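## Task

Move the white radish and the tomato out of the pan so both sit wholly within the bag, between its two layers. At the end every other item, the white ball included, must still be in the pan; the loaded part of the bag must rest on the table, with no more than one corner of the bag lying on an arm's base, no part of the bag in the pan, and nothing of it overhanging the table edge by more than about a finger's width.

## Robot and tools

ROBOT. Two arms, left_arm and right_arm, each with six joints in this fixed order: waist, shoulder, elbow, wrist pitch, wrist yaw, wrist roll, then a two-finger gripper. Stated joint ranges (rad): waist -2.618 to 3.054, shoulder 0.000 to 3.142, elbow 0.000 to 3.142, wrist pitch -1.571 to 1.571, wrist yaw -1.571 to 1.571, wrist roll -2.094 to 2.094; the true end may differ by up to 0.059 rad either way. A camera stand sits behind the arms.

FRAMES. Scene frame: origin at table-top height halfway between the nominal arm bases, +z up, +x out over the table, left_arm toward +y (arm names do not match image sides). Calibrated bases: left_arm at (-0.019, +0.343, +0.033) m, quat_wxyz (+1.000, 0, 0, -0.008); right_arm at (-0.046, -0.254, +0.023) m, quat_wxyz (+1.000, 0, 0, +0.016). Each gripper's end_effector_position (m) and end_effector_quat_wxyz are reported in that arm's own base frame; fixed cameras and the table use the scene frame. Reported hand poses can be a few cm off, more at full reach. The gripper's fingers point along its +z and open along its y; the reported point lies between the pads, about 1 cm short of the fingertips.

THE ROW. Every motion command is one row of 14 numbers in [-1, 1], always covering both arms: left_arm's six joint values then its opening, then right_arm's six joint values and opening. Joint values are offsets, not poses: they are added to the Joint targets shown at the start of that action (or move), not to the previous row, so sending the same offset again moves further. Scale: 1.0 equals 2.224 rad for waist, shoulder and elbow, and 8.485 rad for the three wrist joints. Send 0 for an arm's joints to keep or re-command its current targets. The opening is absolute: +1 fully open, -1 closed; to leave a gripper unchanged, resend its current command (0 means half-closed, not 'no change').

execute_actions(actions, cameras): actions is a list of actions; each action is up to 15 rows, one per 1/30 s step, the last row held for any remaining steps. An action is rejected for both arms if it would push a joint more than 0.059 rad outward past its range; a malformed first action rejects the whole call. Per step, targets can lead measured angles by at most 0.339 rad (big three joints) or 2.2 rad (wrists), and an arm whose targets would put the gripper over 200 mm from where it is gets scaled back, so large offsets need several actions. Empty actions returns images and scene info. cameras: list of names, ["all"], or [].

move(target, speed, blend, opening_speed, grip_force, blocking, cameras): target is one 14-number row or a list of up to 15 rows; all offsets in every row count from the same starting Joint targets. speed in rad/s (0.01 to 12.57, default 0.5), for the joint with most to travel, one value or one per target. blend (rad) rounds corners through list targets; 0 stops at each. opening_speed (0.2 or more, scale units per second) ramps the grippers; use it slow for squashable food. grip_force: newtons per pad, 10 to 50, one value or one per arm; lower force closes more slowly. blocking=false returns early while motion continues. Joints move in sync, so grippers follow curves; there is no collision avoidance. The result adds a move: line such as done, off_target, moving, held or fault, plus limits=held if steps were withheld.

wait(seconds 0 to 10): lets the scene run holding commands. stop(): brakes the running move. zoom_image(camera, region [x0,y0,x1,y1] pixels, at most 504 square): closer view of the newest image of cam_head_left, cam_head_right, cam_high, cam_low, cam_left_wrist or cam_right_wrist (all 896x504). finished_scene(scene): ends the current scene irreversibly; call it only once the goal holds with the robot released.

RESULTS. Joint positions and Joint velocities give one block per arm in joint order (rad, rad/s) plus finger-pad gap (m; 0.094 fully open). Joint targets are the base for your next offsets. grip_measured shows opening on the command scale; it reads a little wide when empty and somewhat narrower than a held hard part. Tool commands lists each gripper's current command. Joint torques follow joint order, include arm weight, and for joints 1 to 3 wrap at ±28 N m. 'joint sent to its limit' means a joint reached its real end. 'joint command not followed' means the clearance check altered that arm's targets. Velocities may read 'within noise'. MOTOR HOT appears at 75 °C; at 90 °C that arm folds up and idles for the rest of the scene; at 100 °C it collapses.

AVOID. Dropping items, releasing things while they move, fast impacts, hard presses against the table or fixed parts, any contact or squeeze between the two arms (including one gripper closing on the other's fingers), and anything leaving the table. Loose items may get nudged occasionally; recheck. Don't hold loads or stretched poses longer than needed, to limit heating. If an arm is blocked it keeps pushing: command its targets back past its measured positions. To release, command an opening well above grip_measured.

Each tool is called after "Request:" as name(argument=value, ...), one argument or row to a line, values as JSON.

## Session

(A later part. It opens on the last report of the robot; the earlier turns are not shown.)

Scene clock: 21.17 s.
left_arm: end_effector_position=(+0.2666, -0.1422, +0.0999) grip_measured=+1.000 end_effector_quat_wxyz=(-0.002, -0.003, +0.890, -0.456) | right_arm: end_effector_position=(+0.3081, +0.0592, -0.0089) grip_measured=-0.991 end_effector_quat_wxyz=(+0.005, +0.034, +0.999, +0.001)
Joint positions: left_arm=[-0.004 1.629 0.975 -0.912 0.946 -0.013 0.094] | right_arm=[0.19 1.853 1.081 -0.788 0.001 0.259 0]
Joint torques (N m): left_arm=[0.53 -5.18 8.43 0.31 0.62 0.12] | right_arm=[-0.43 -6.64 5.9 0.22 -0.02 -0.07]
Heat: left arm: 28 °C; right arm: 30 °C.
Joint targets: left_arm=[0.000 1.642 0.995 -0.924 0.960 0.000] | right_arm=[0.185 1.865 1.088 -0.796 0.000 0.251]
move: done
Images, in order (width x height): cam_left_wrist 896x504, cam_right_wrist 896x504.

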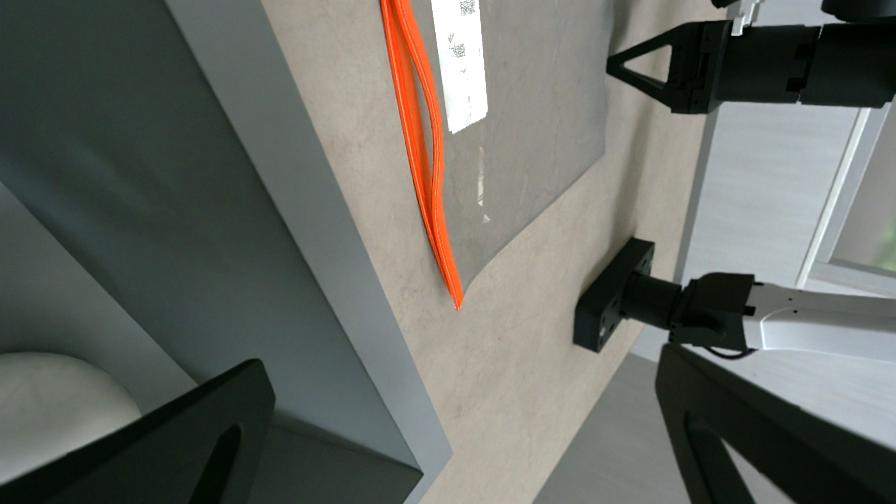

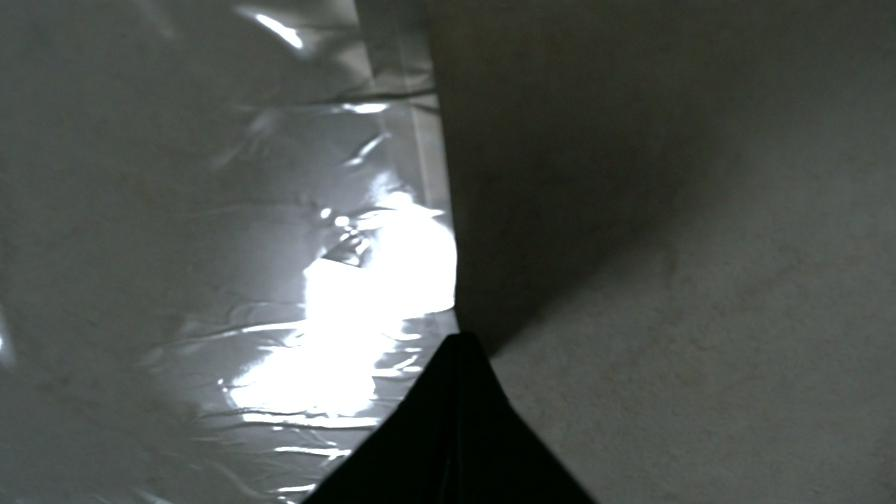

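Request:
move(
  target=[0,0,0,0,0,0,1,-0.1035,0,0,0,0,-0.0271,-1],
  speed=0.25,
  cameras=["all"],
)

Scene clock: 22.97 s.
left_arm: end_effector_position=(+0.2666, -0.1422, +0.0999) grip_measured=+1.000 end_effector_quat_wxyz=(-0.002, -0.003, +0.890, -0.456) | right_arm: end_effector_position=(+0.3128, -0.0128, -0.0089) grip_measured=-0.991 end_effector_quat_wxyz=(+0.004, +0.035, +0.999, +0.000)
Joint positions: left_arm=[-0.004 1.629 0.975 -0.912 0.946 -0.013 0.094] | right_arm=[-0.041 1.853 1.081 -0.791 -0.001 0.029 0]
Joint torques (N m): left_arm=[0.54 -5.18 8.42 0.29 0.62 0.12] | right_arm=[-0.34 -6.64 5.91 0.25 -0.02 -0.04]
Heat: left arm: 29 °C; right arm: 30 °C.
Joint targets: left_arm=[0.000 1.642 0.995 -0.924 0.960 0.000] | right_arm=[-0.045 1.865 1.088 -0.796 0.000 0.021]
move: done

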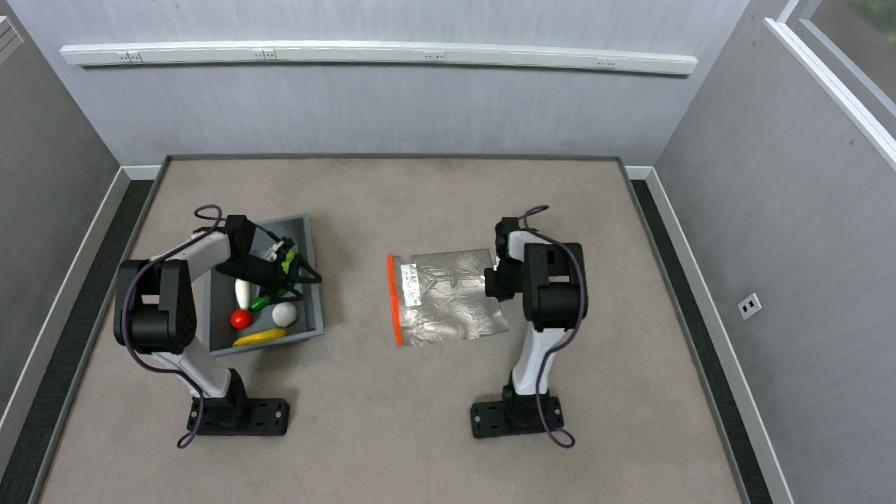

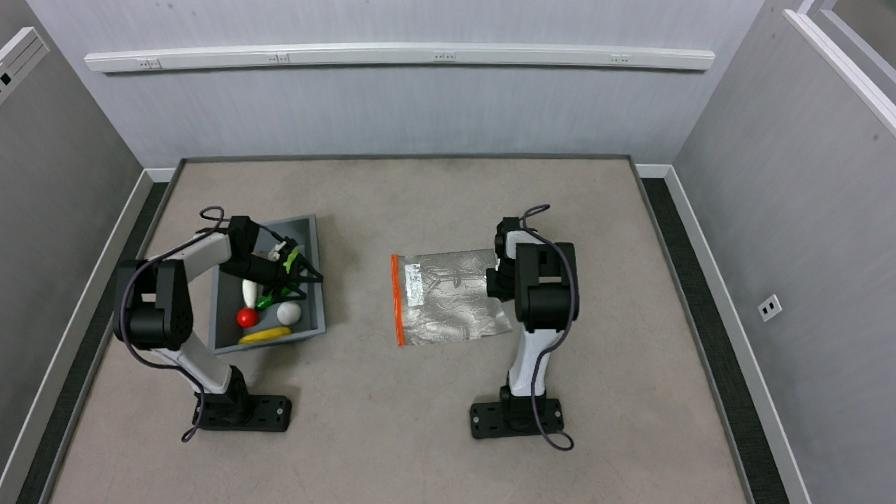

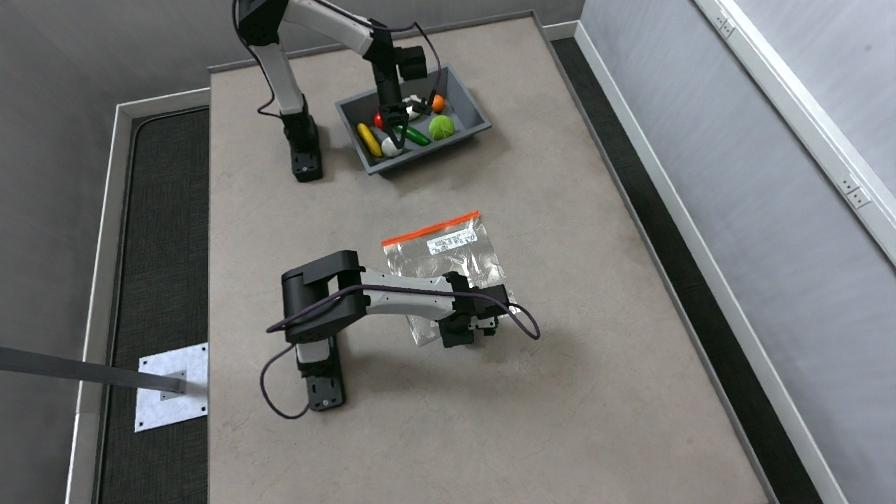

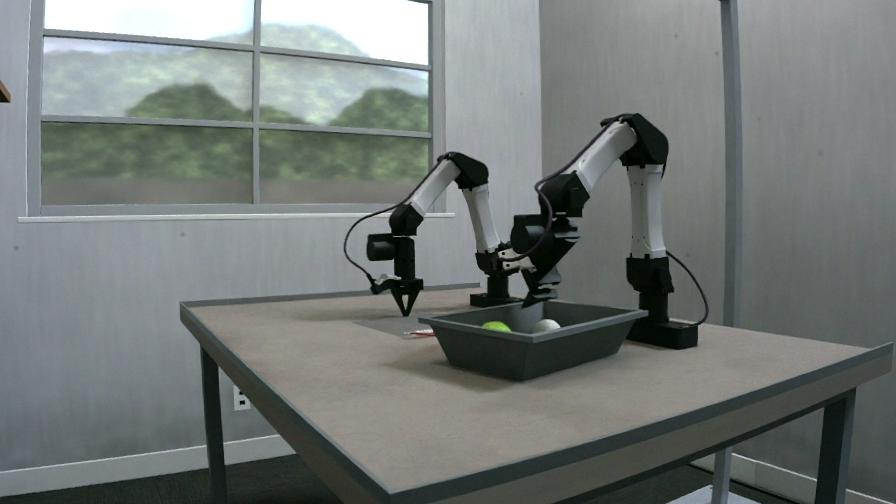

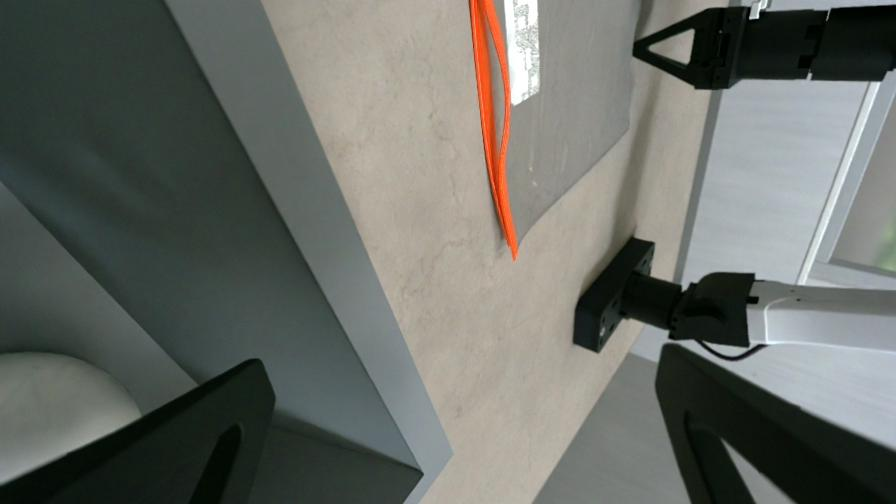

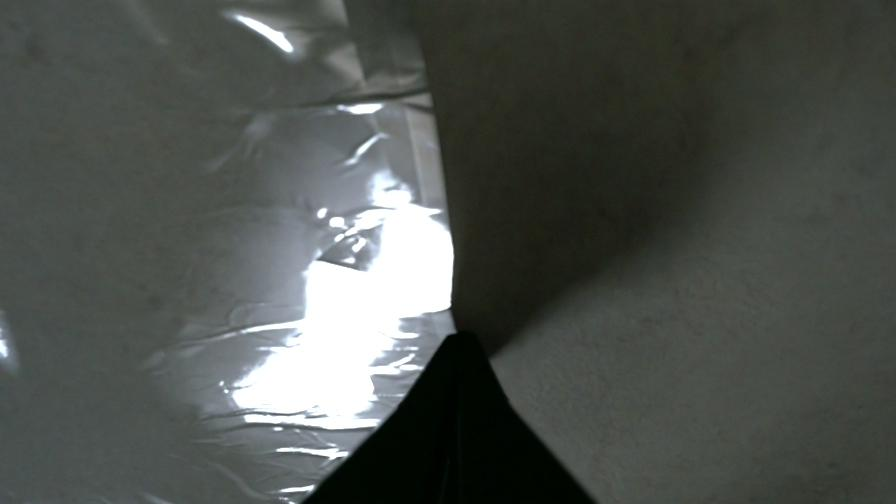

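Request:
move(
  target=[
    [-0.2352,0.0829,0.07,0.0873,-0.0355,-0.0807,0.4,0,0,0,0,0,0,-1],
    [-0.2352,0.0829,-0.0423,0.0873,-0.0355,-0.0807,0.4,0,0,0,0,0,0,-1],
  ],
  speed=0.7,
  cameras=["cam_left_wrist","cam_low","cam_head_left"],
)

Request:
zoom_image(
  camera="cam_low",
  region=[340, 220, 560, 380],
)

Request:
zoom_image(
  camera="cam_head_left",
  region=[300, 220, 520, 370],
)

Scene clock: 26.50 s.
left_arm: end_effector_position=(+0.2719, -0.2833, +0.0258) grip_measured=+0.402 end_effector_quat_wxyz=(+0.001, +0.010, +0.921, -0.390) | right_arm: end_effector_position=(+0.3128, -0.0128, -0.0089) grip_measured=-0.991 end_effector_quat_wxyz=(+0.004, +0.034, +0.999, +0.000)
Joint positions: left_arm=[-0.525 1.817 0.905 -0.186 0.675 -0.674 0.066] | right_arm=[-0.041 1.853 1.081 -0.791 -0.001 0.028 0]
Joint torques (N m): left_arm=[0.38 -7.13 6.02 1.41 0.16 -0.11] | right_arm=[-0.34 -6.61 5.93 0.24 -0.02 -0.04]
Heat: left arm: 29 °C; right arm: 30 °C.
Joint targets: left_arm=[-0.523 1.826 0.901 -0.183 0.659 -0.685] | right_arm=[-0.045 1.865 1.088 -0.796 0.000 0.020]
move: done
Images, in order (width x height): cam_head_left 896x504, cam_low 896x504, cam_left_wrist 896x504.

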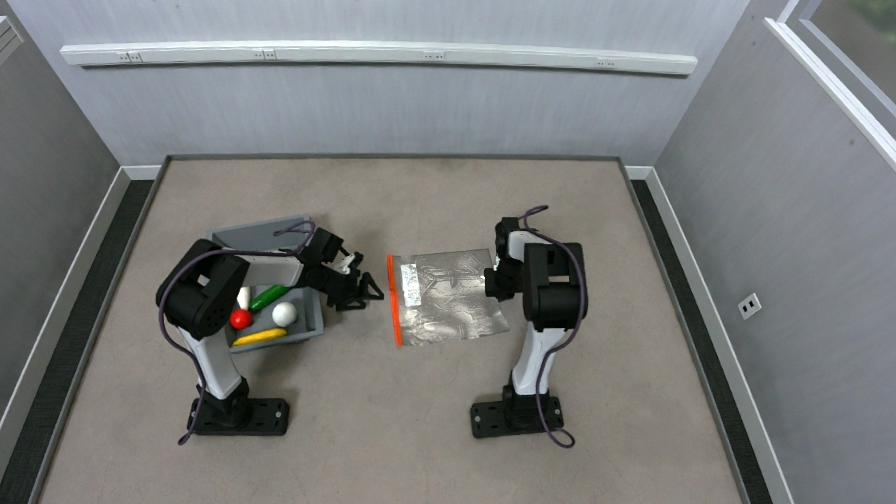

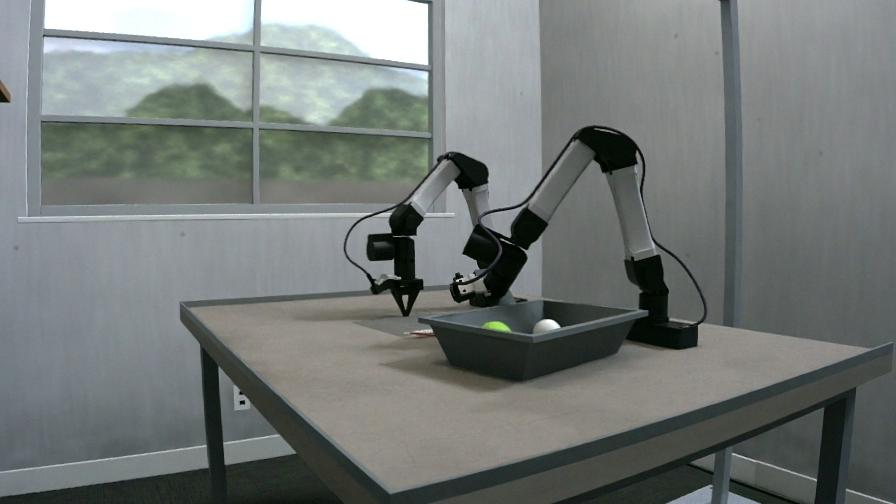

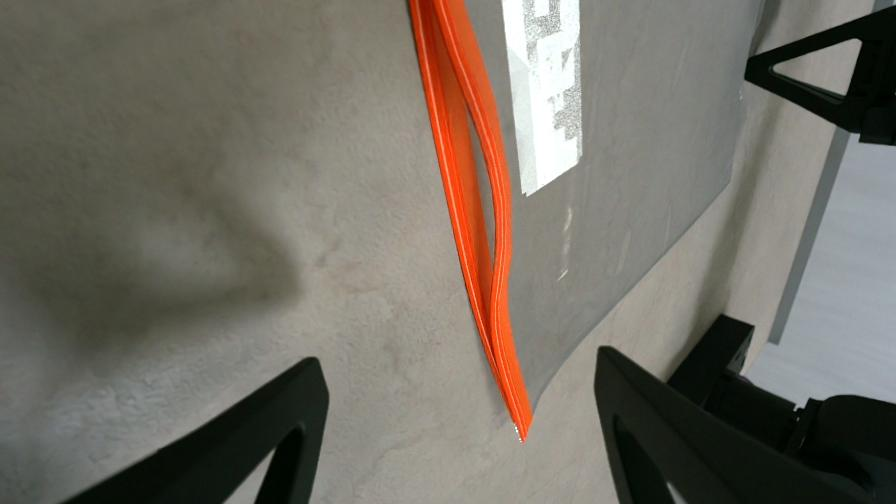

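Scaled by 2.291 from the camera's 896x504 image, which has a finer 1280x720 frame.

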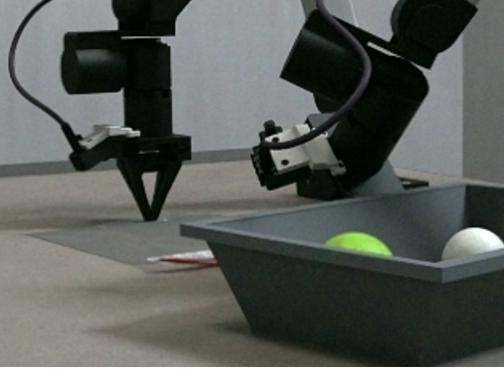

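Scaled by 2.291 from the camera's 896x504 image, which has a finer 1280x720 frame.

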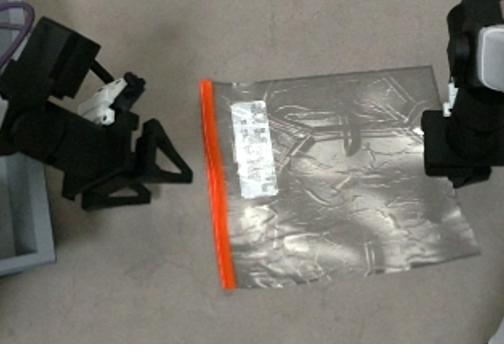

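Request:
move(
  target=[-0.0459,0.0604,0.0223,0.0179,-0.0057,-0.013,0.2,0,0,0,0,0,0,-1],
  speed=0.25,
  cameras=["cam_left_wrist","cam_low","cam_head_left"],
)

Request:
zoom_image(
  camera="cam_left_wrist",
  region=[250, 100, 650, 500],
)

Request:
zoom_image(
  camera="cam_head_left",
  region=[320, 220, 460, 350],
)

Scene clock: 29.20 s.
left_arm: end_effector_position=(+0.2718, -0.3211, +0.0040) grip_measured=+0.201 end_effector_quat_wxyz=(-0.001, +0.009, +0.919, -0.395) | right_arm: end_effector_position=(+0.3128, -0.0128, -0.0089) grip_measured=-0.991 end_effector_quat_wxyz=(+0.004, +0.034, +0.999, +0.000)
Joint positions: left_arm=[-0.619 1.935 0.939 -0.033 0.64 -0.783 0.056] | right_arm=[-0.041 1.853 1.081 -0.791 -0.001 0.028 0]
Joint torques (N m): left_arm=[-0.27 -6.68 7.34 1.56 0.01 -0.07] | right_arm=[-0.34 -6.64 5.91 0.25 -0.02 -0.03]
Heat: left arm: 29 °C; right arm: 30 °C.
Joint targets: left_arm=[-0.625 1.961 0.951 -0.031 0.610 -0.795] | right_arm=[-0.045 1.865 1.088 -0.796 0.000 0.020]
move: done
Images, in order (width x height): cam_head_left 896x504, cam_low 896x504, cam_left_wrist 896x504.

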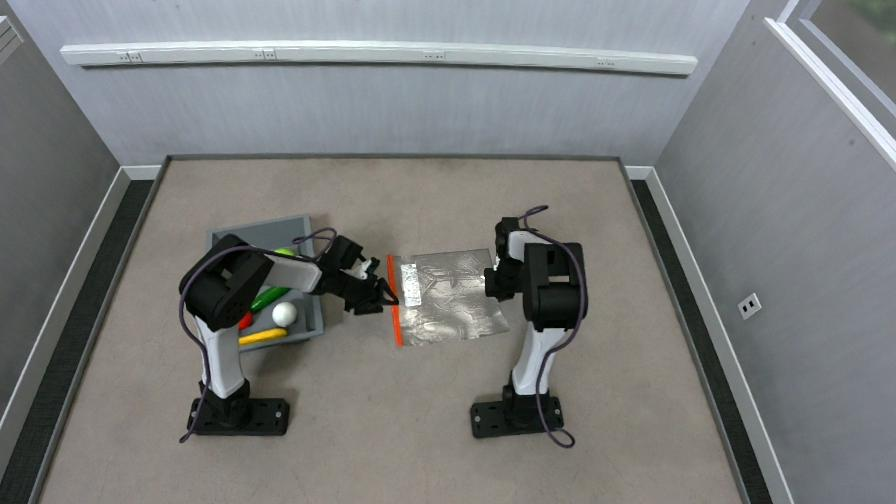

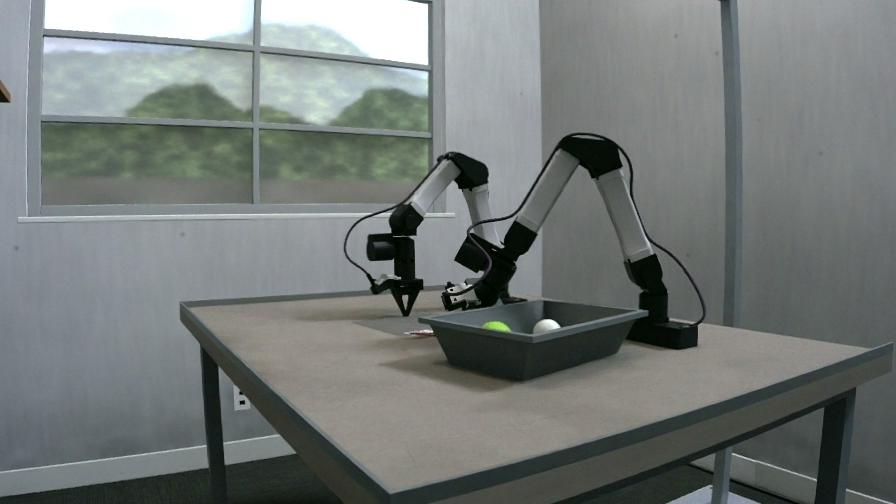

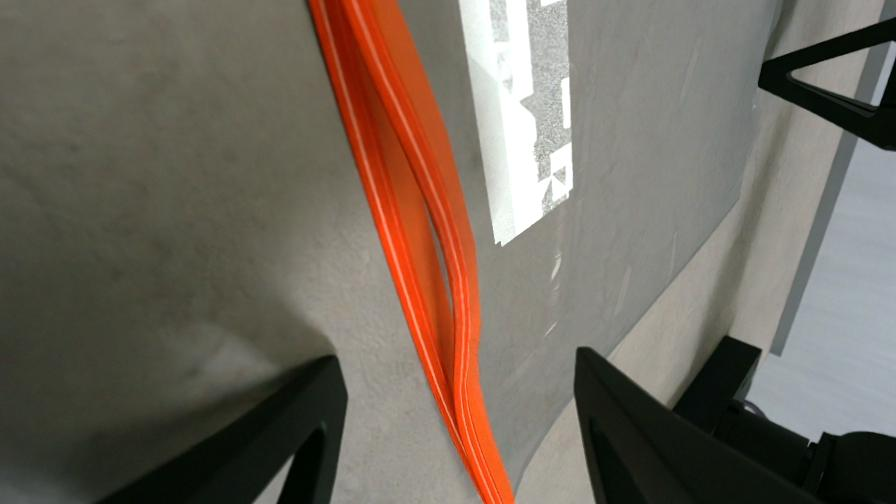

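Scaled by 1.260 from the camera's 896x504 image, which has a finer 1280x720 frame.

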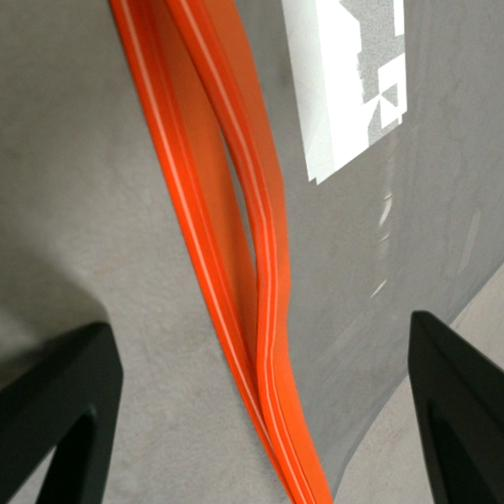

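Scaled by 3.600 from the camera's 896x504 image, which has a finer 1280x720 frame.

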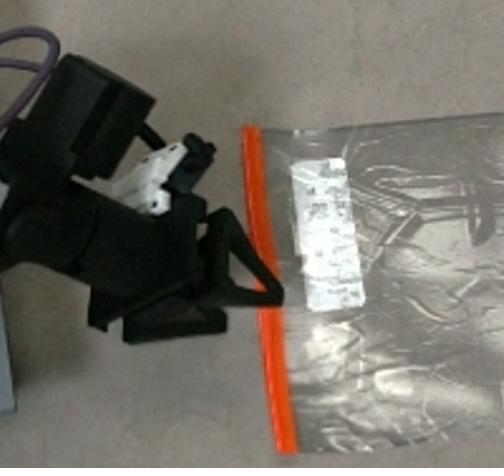

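Request:
move(
  target=[0.0282,0.0468,0.0746,-0.012,0.0037,0.0079,0.2,0,0,0,0,0,0,-1],
  speed=0.2,
  cameras=["cam_left_wrist","cam_low","cam_head_left"],
)

Request:
zoom_image(
  camera="cam_low",
  region=[380, 260, 500, 350],
)

Scene clock: 31.30 s.
left_arm: end_effector_position=(+0.3147, -0.3261, +0.0045) grip_measured=+0.201 end_effector_quat_wxyz=(+0.011, +0.004, +0.919, -0.395) | right_arm: end_effector_position=(+0.3128, -0.0128, -0.0089) grip_measured=-0.991 end_effector_quat_wxyz=(+0.004, +0.034, +0.999, +0.000)
Joint positions: left_arm=[-0.57 2.037 1.103 -0.103 0.645 -0.743 0.056] | right_arm=[-0.041 1.853 1.081 -0.791 -0.001 0.028 0]
Joint torques (N m): left_arm=[0.79 -7.56 7.75 1.16 0.24 0.11] | right_arm=[-0.35 -6.64 5.91 0.25 -0.01 -0.03]
Heat: left arm: 29 °C; right arm: 30 °C.
Joint targets: left_arm=[-0.563 2.065 1.117 -0.133 0.641 -0.728] | right_arm=[-0.045 1.865 1.088 -0.796 0.000 0.020]
move: done
Images, in order (width x height): cam_head_left 896x504, cam_low 896x504, cam_left_wrist 896x504.

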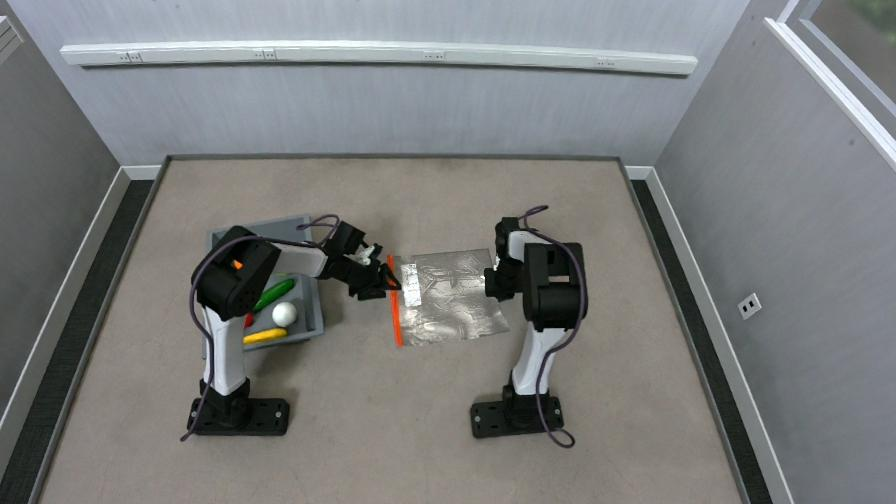

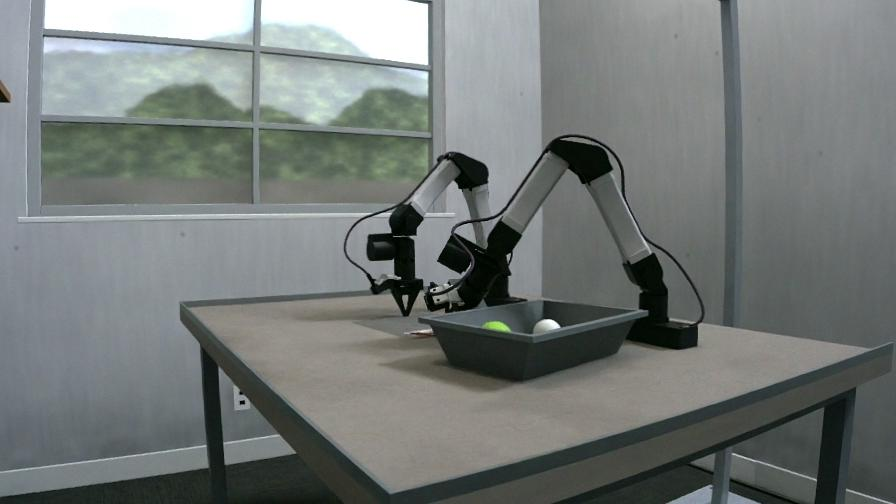

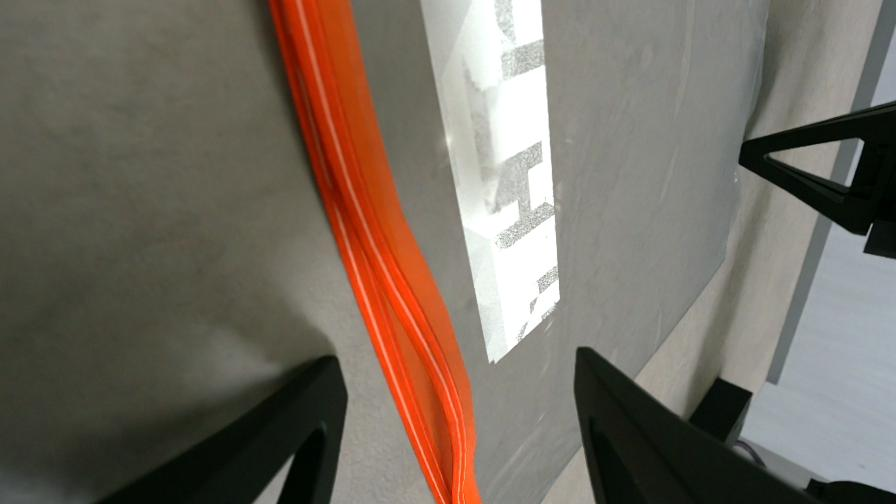

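Scaled by 4.200 from the camera's 896x504 image, which has a finer 1280x720 frame.

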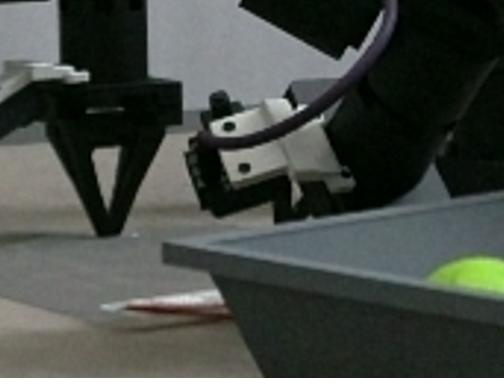

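Request:
move(
  target=[-0.0398,0.0103,0.0052,0.0078,-0.0052,-0.0112,0.2,0,0,0,0,0,0,-1],
  speed=0.1,
  cameras=["cam_left_wrist","cam_head_left","cam_low"],
)

Request:
zoom_image(
  camera="cam_low",
  region=[380, 260, 500, 350],
)

Scene clock: 33.33 s.
left_arm: end_effector_position=(+0.3021, -0.3534, +0.0048) grip_measured=+0.201 end_effector_quat_wxyz=(+0.006, +0.011, +0.916, -0.400) | right_arm: end_effector_position=(+0.3128, -0.0128, -0.0089) grip_measured=-0.991 end_effector_quat_wxyz=(+0.004, +0.034, +0.999, +0.000)
Joint positions: left_arm=[-0.643 2.055 1.118 -0.056 0.625 -0.81 0.056] | right_arm=[-0.041 1.853 1.081 -0.791 -0.001 0.028 0]
Joint torques (N m): left_arm=[-0.44 -7.38 7.51 1.45 0.02 -0.13] | right_arm=[-0.34 -6.64 5.93 0.24 -0.03 -0.04]
Heat: left arm: 29 °C; right arm: 30 °C.
Joint targets: left_arm=[-0.651 2.088 1.128 -0.067 0.597 -0.823] | right_arm=[-0.045 1.865 1.088 -0.796 0.000 0.020]
move: done
Images, in order (width x height): cam_head_left 896x504, cam_low 896x504, cam_left_wrist 896x504.

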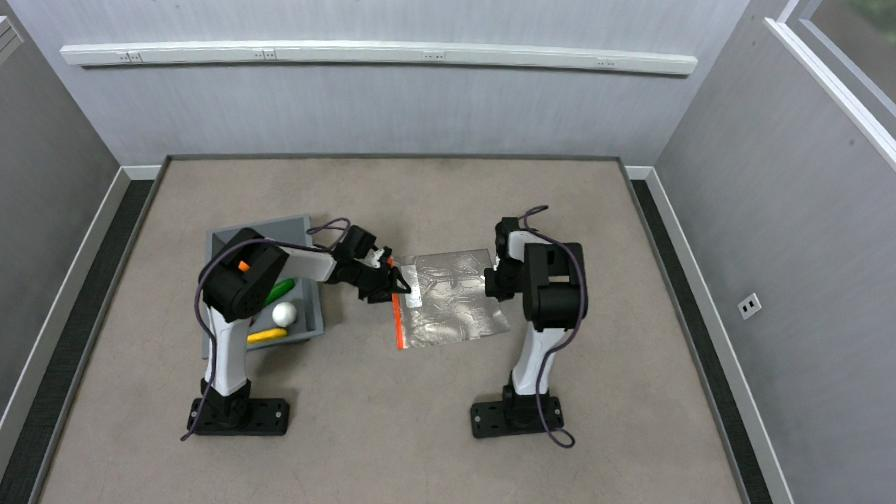

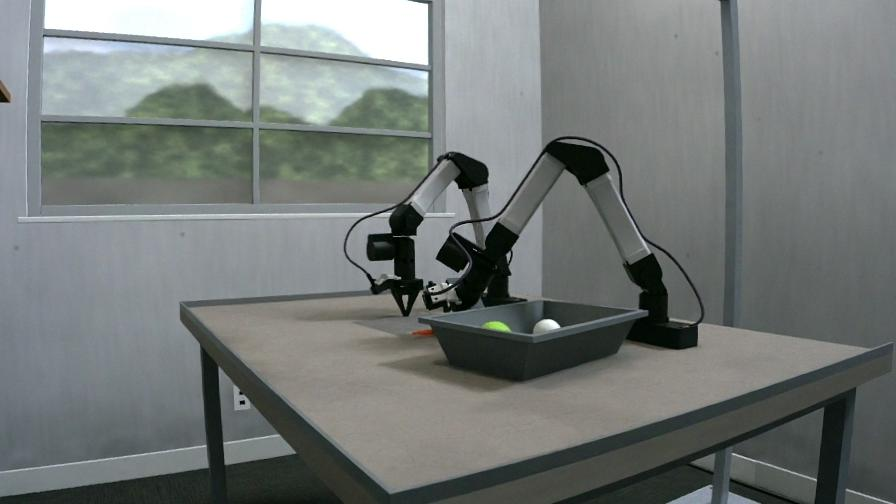

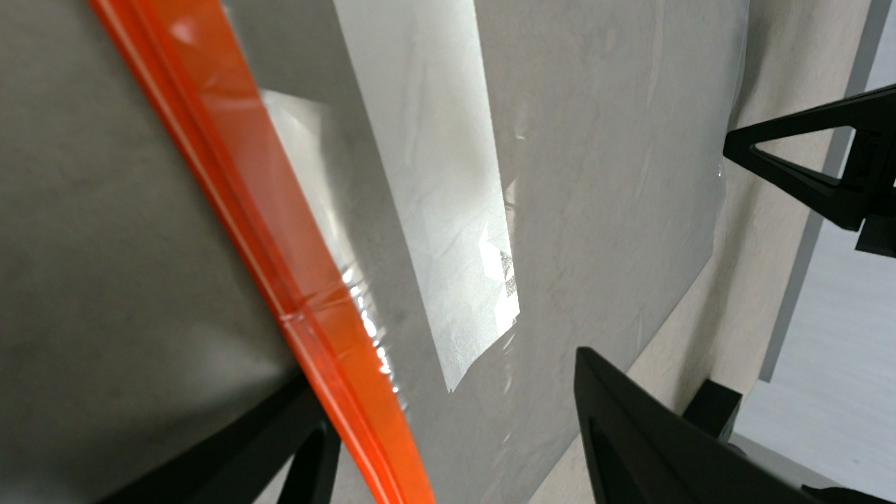

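Scaled by 4.200 from the camera's 896x504 image, which has a finer 1280x720 frame.

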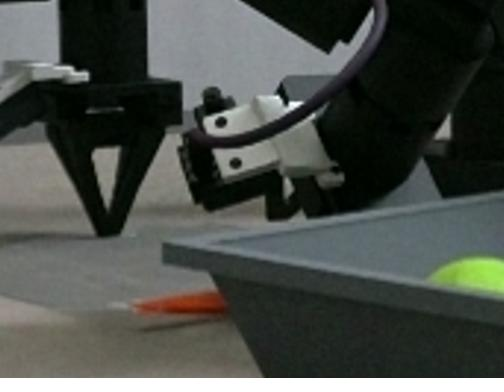

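Request:
zoom_image(
  camera="cam_left_wrist",
  region=[150, 150, 500, 500],
)

Request:
zoom_image(
  camera="cam_head_left",
  region=[350, 220, 450, 360],
)

Scaled by 1.440 from the camera's 896x504 image, which has a finer 1280x720 frame.

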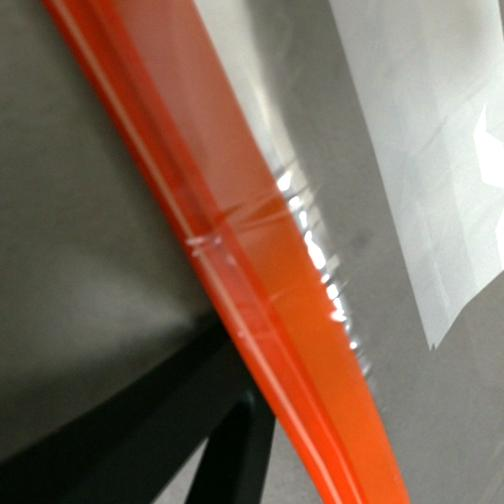

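Scaled by 3.600 from the camera's 896x504 image, which has a finer 1280x720 frame.

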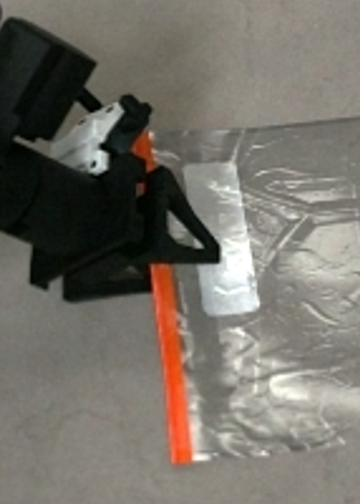

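Request:
move(
  target=[
    [0,0,0,0,0,0,-1,0,0,0,0,0,0,-1],
    [0,-0.0564,0.0212,-0.0204,0,0,-1,0,0,0,0,0,0,-1],
  ],
  speed=0.15,
  opening_speed=0.6,
  cameras=["all"],
)

Request:
zoom_image(
  camera="cam_low",
  region=[340, 240, 500, 360],
)

Request:
zoom_image(
  camera="cam_left_wrist",
  region=[200, 100, 600, 500],
)

Request:
zoom_image(
  camera="cam_head_left",
  region=[350, 220, 450, 360],
)

Scene clock: 37.93 s.
left_arm: end_effector_position=(+0.2943, -0.3456, +0.0247) grip_measured=-0.983 end_effector_quat_wxyz=(-0.014, -0.002, +0.925, -0.379) | right_arm: end_effector_position=(+0.3127, -0.0128, -0.0089) grip_measured=-0.991 end_effector_quat_wxyz=(+0.004, +0.034, +0.999, +0.000)
Joint positions: left_arm=[-0.643 1.991 1.157 -0.224 0.614 -0.812 0.001] | right_arm=[-0.041 1.853 1.081 -0.791 -0.001 0.028 0]
Joint torques (N m): left_arm=[-0.43 -11.92 8.64 1.27 0.13 -0.11] | right_arm=[-0.34 -6.63 5.93 0.24 -0.02 -0.03]
Heat: left arm: 29 °C; right arm: 30 °C.
Joint targets: left_arm=[-0.651 1.962 1.176 -0.240 0.597 -0.823] | right_arm=[-0.045 1.865 1.088 -0.796 0.000 0.021]
move: done

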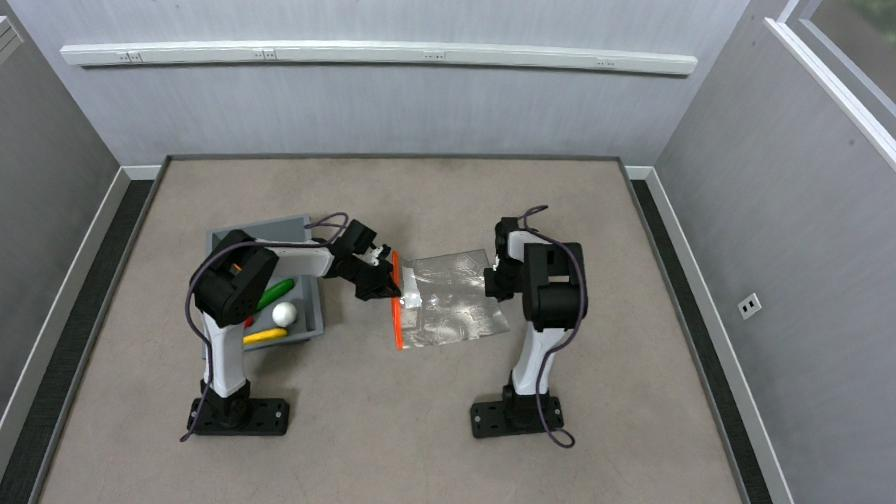

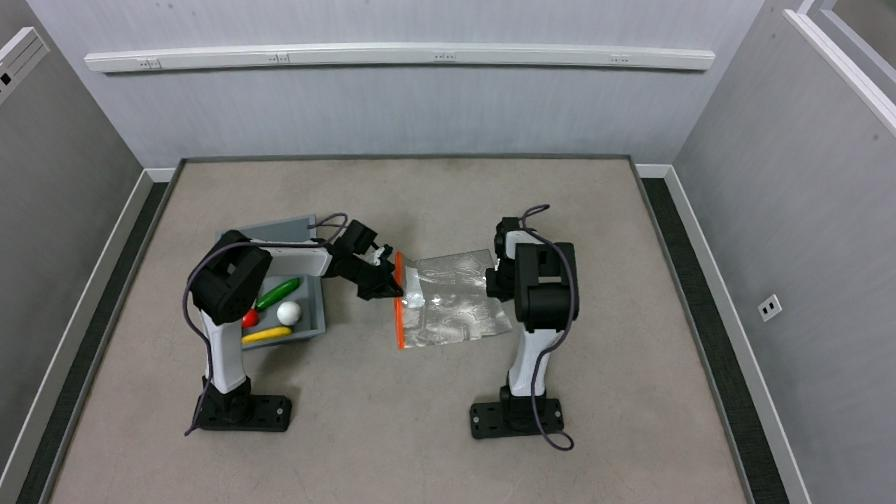

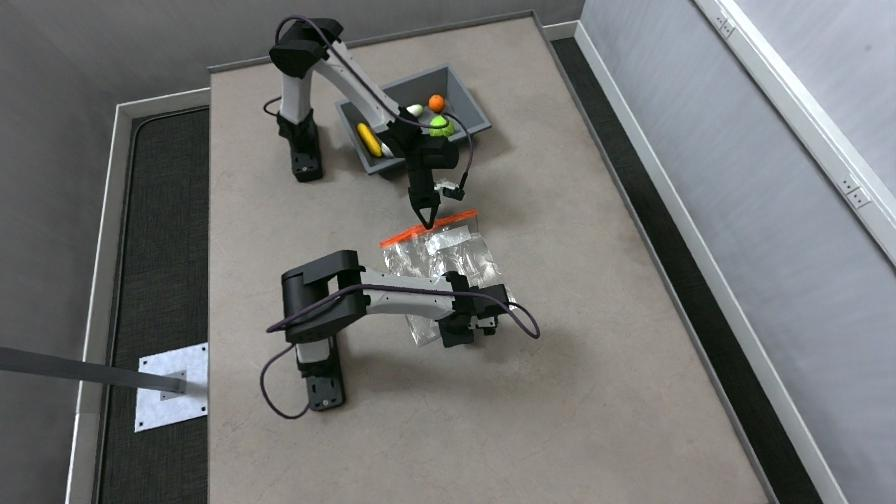

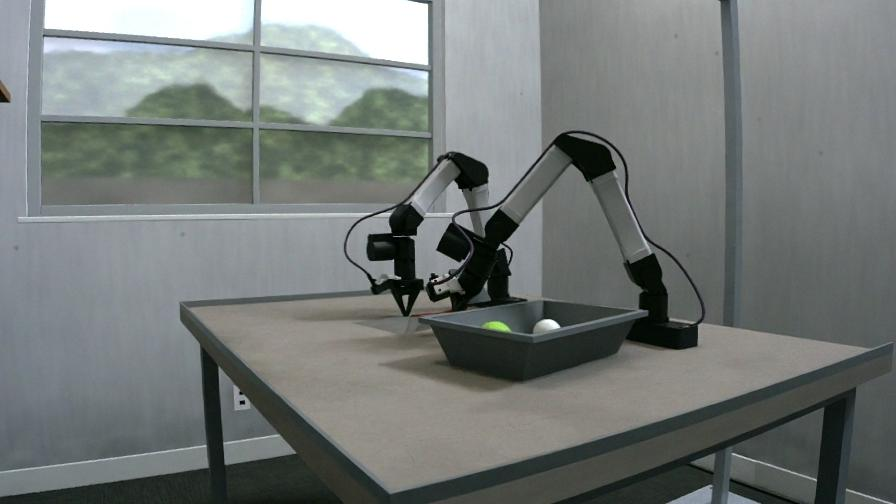

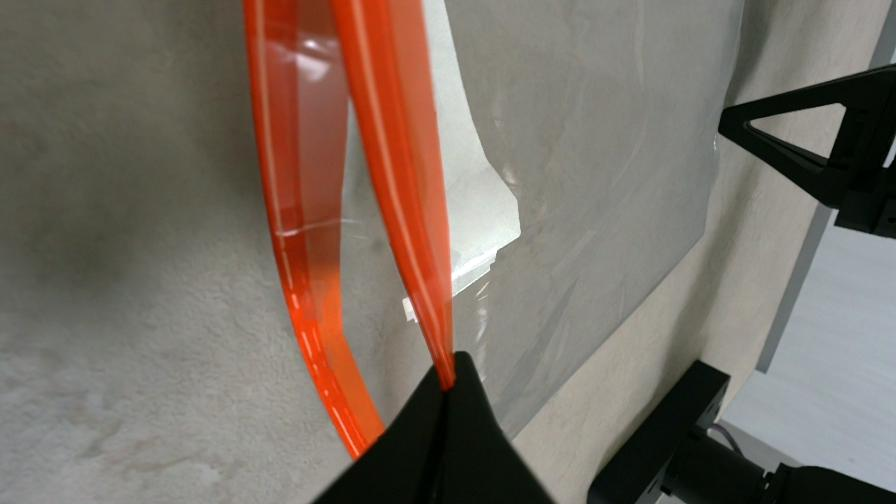

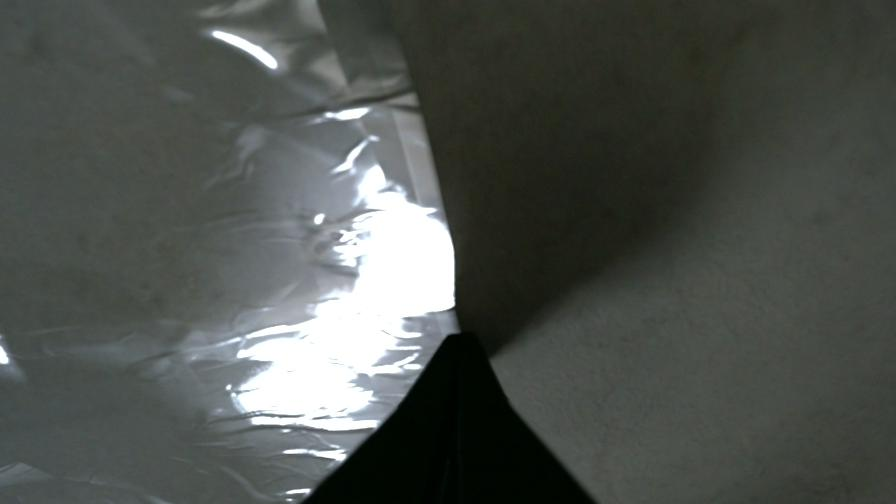

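Scaled by 3.150 from the camera's 896x504 image, which has a finer 1280x720 frame.

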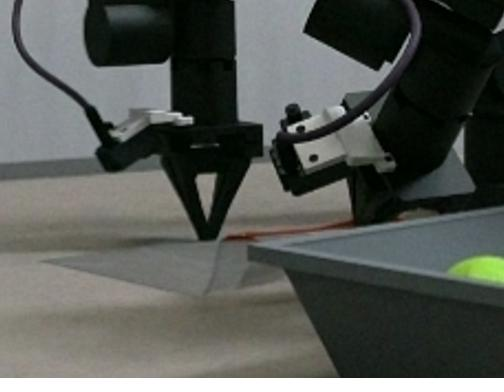

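Scaled by 1.260 from the camera's 896x504 image, which has a finer 1280x720 frame.

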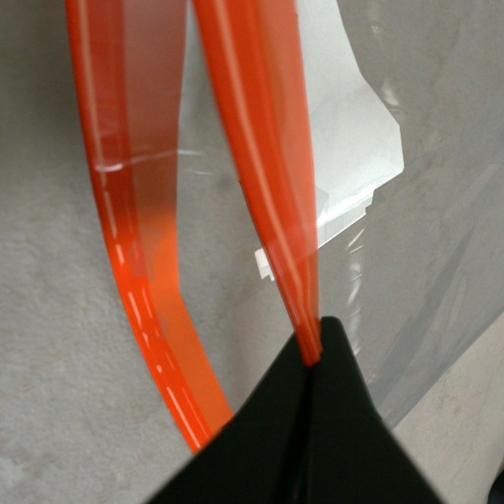

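Scaled by 3.600 from the camera's 896x504 image, which has a finer 1280x720 frame.

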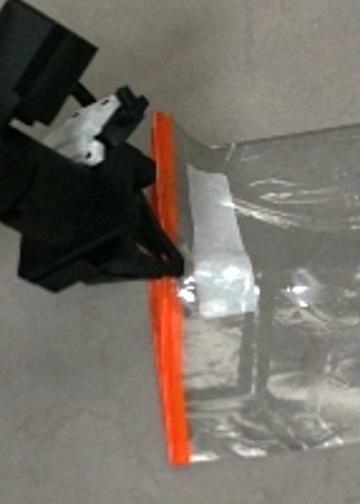

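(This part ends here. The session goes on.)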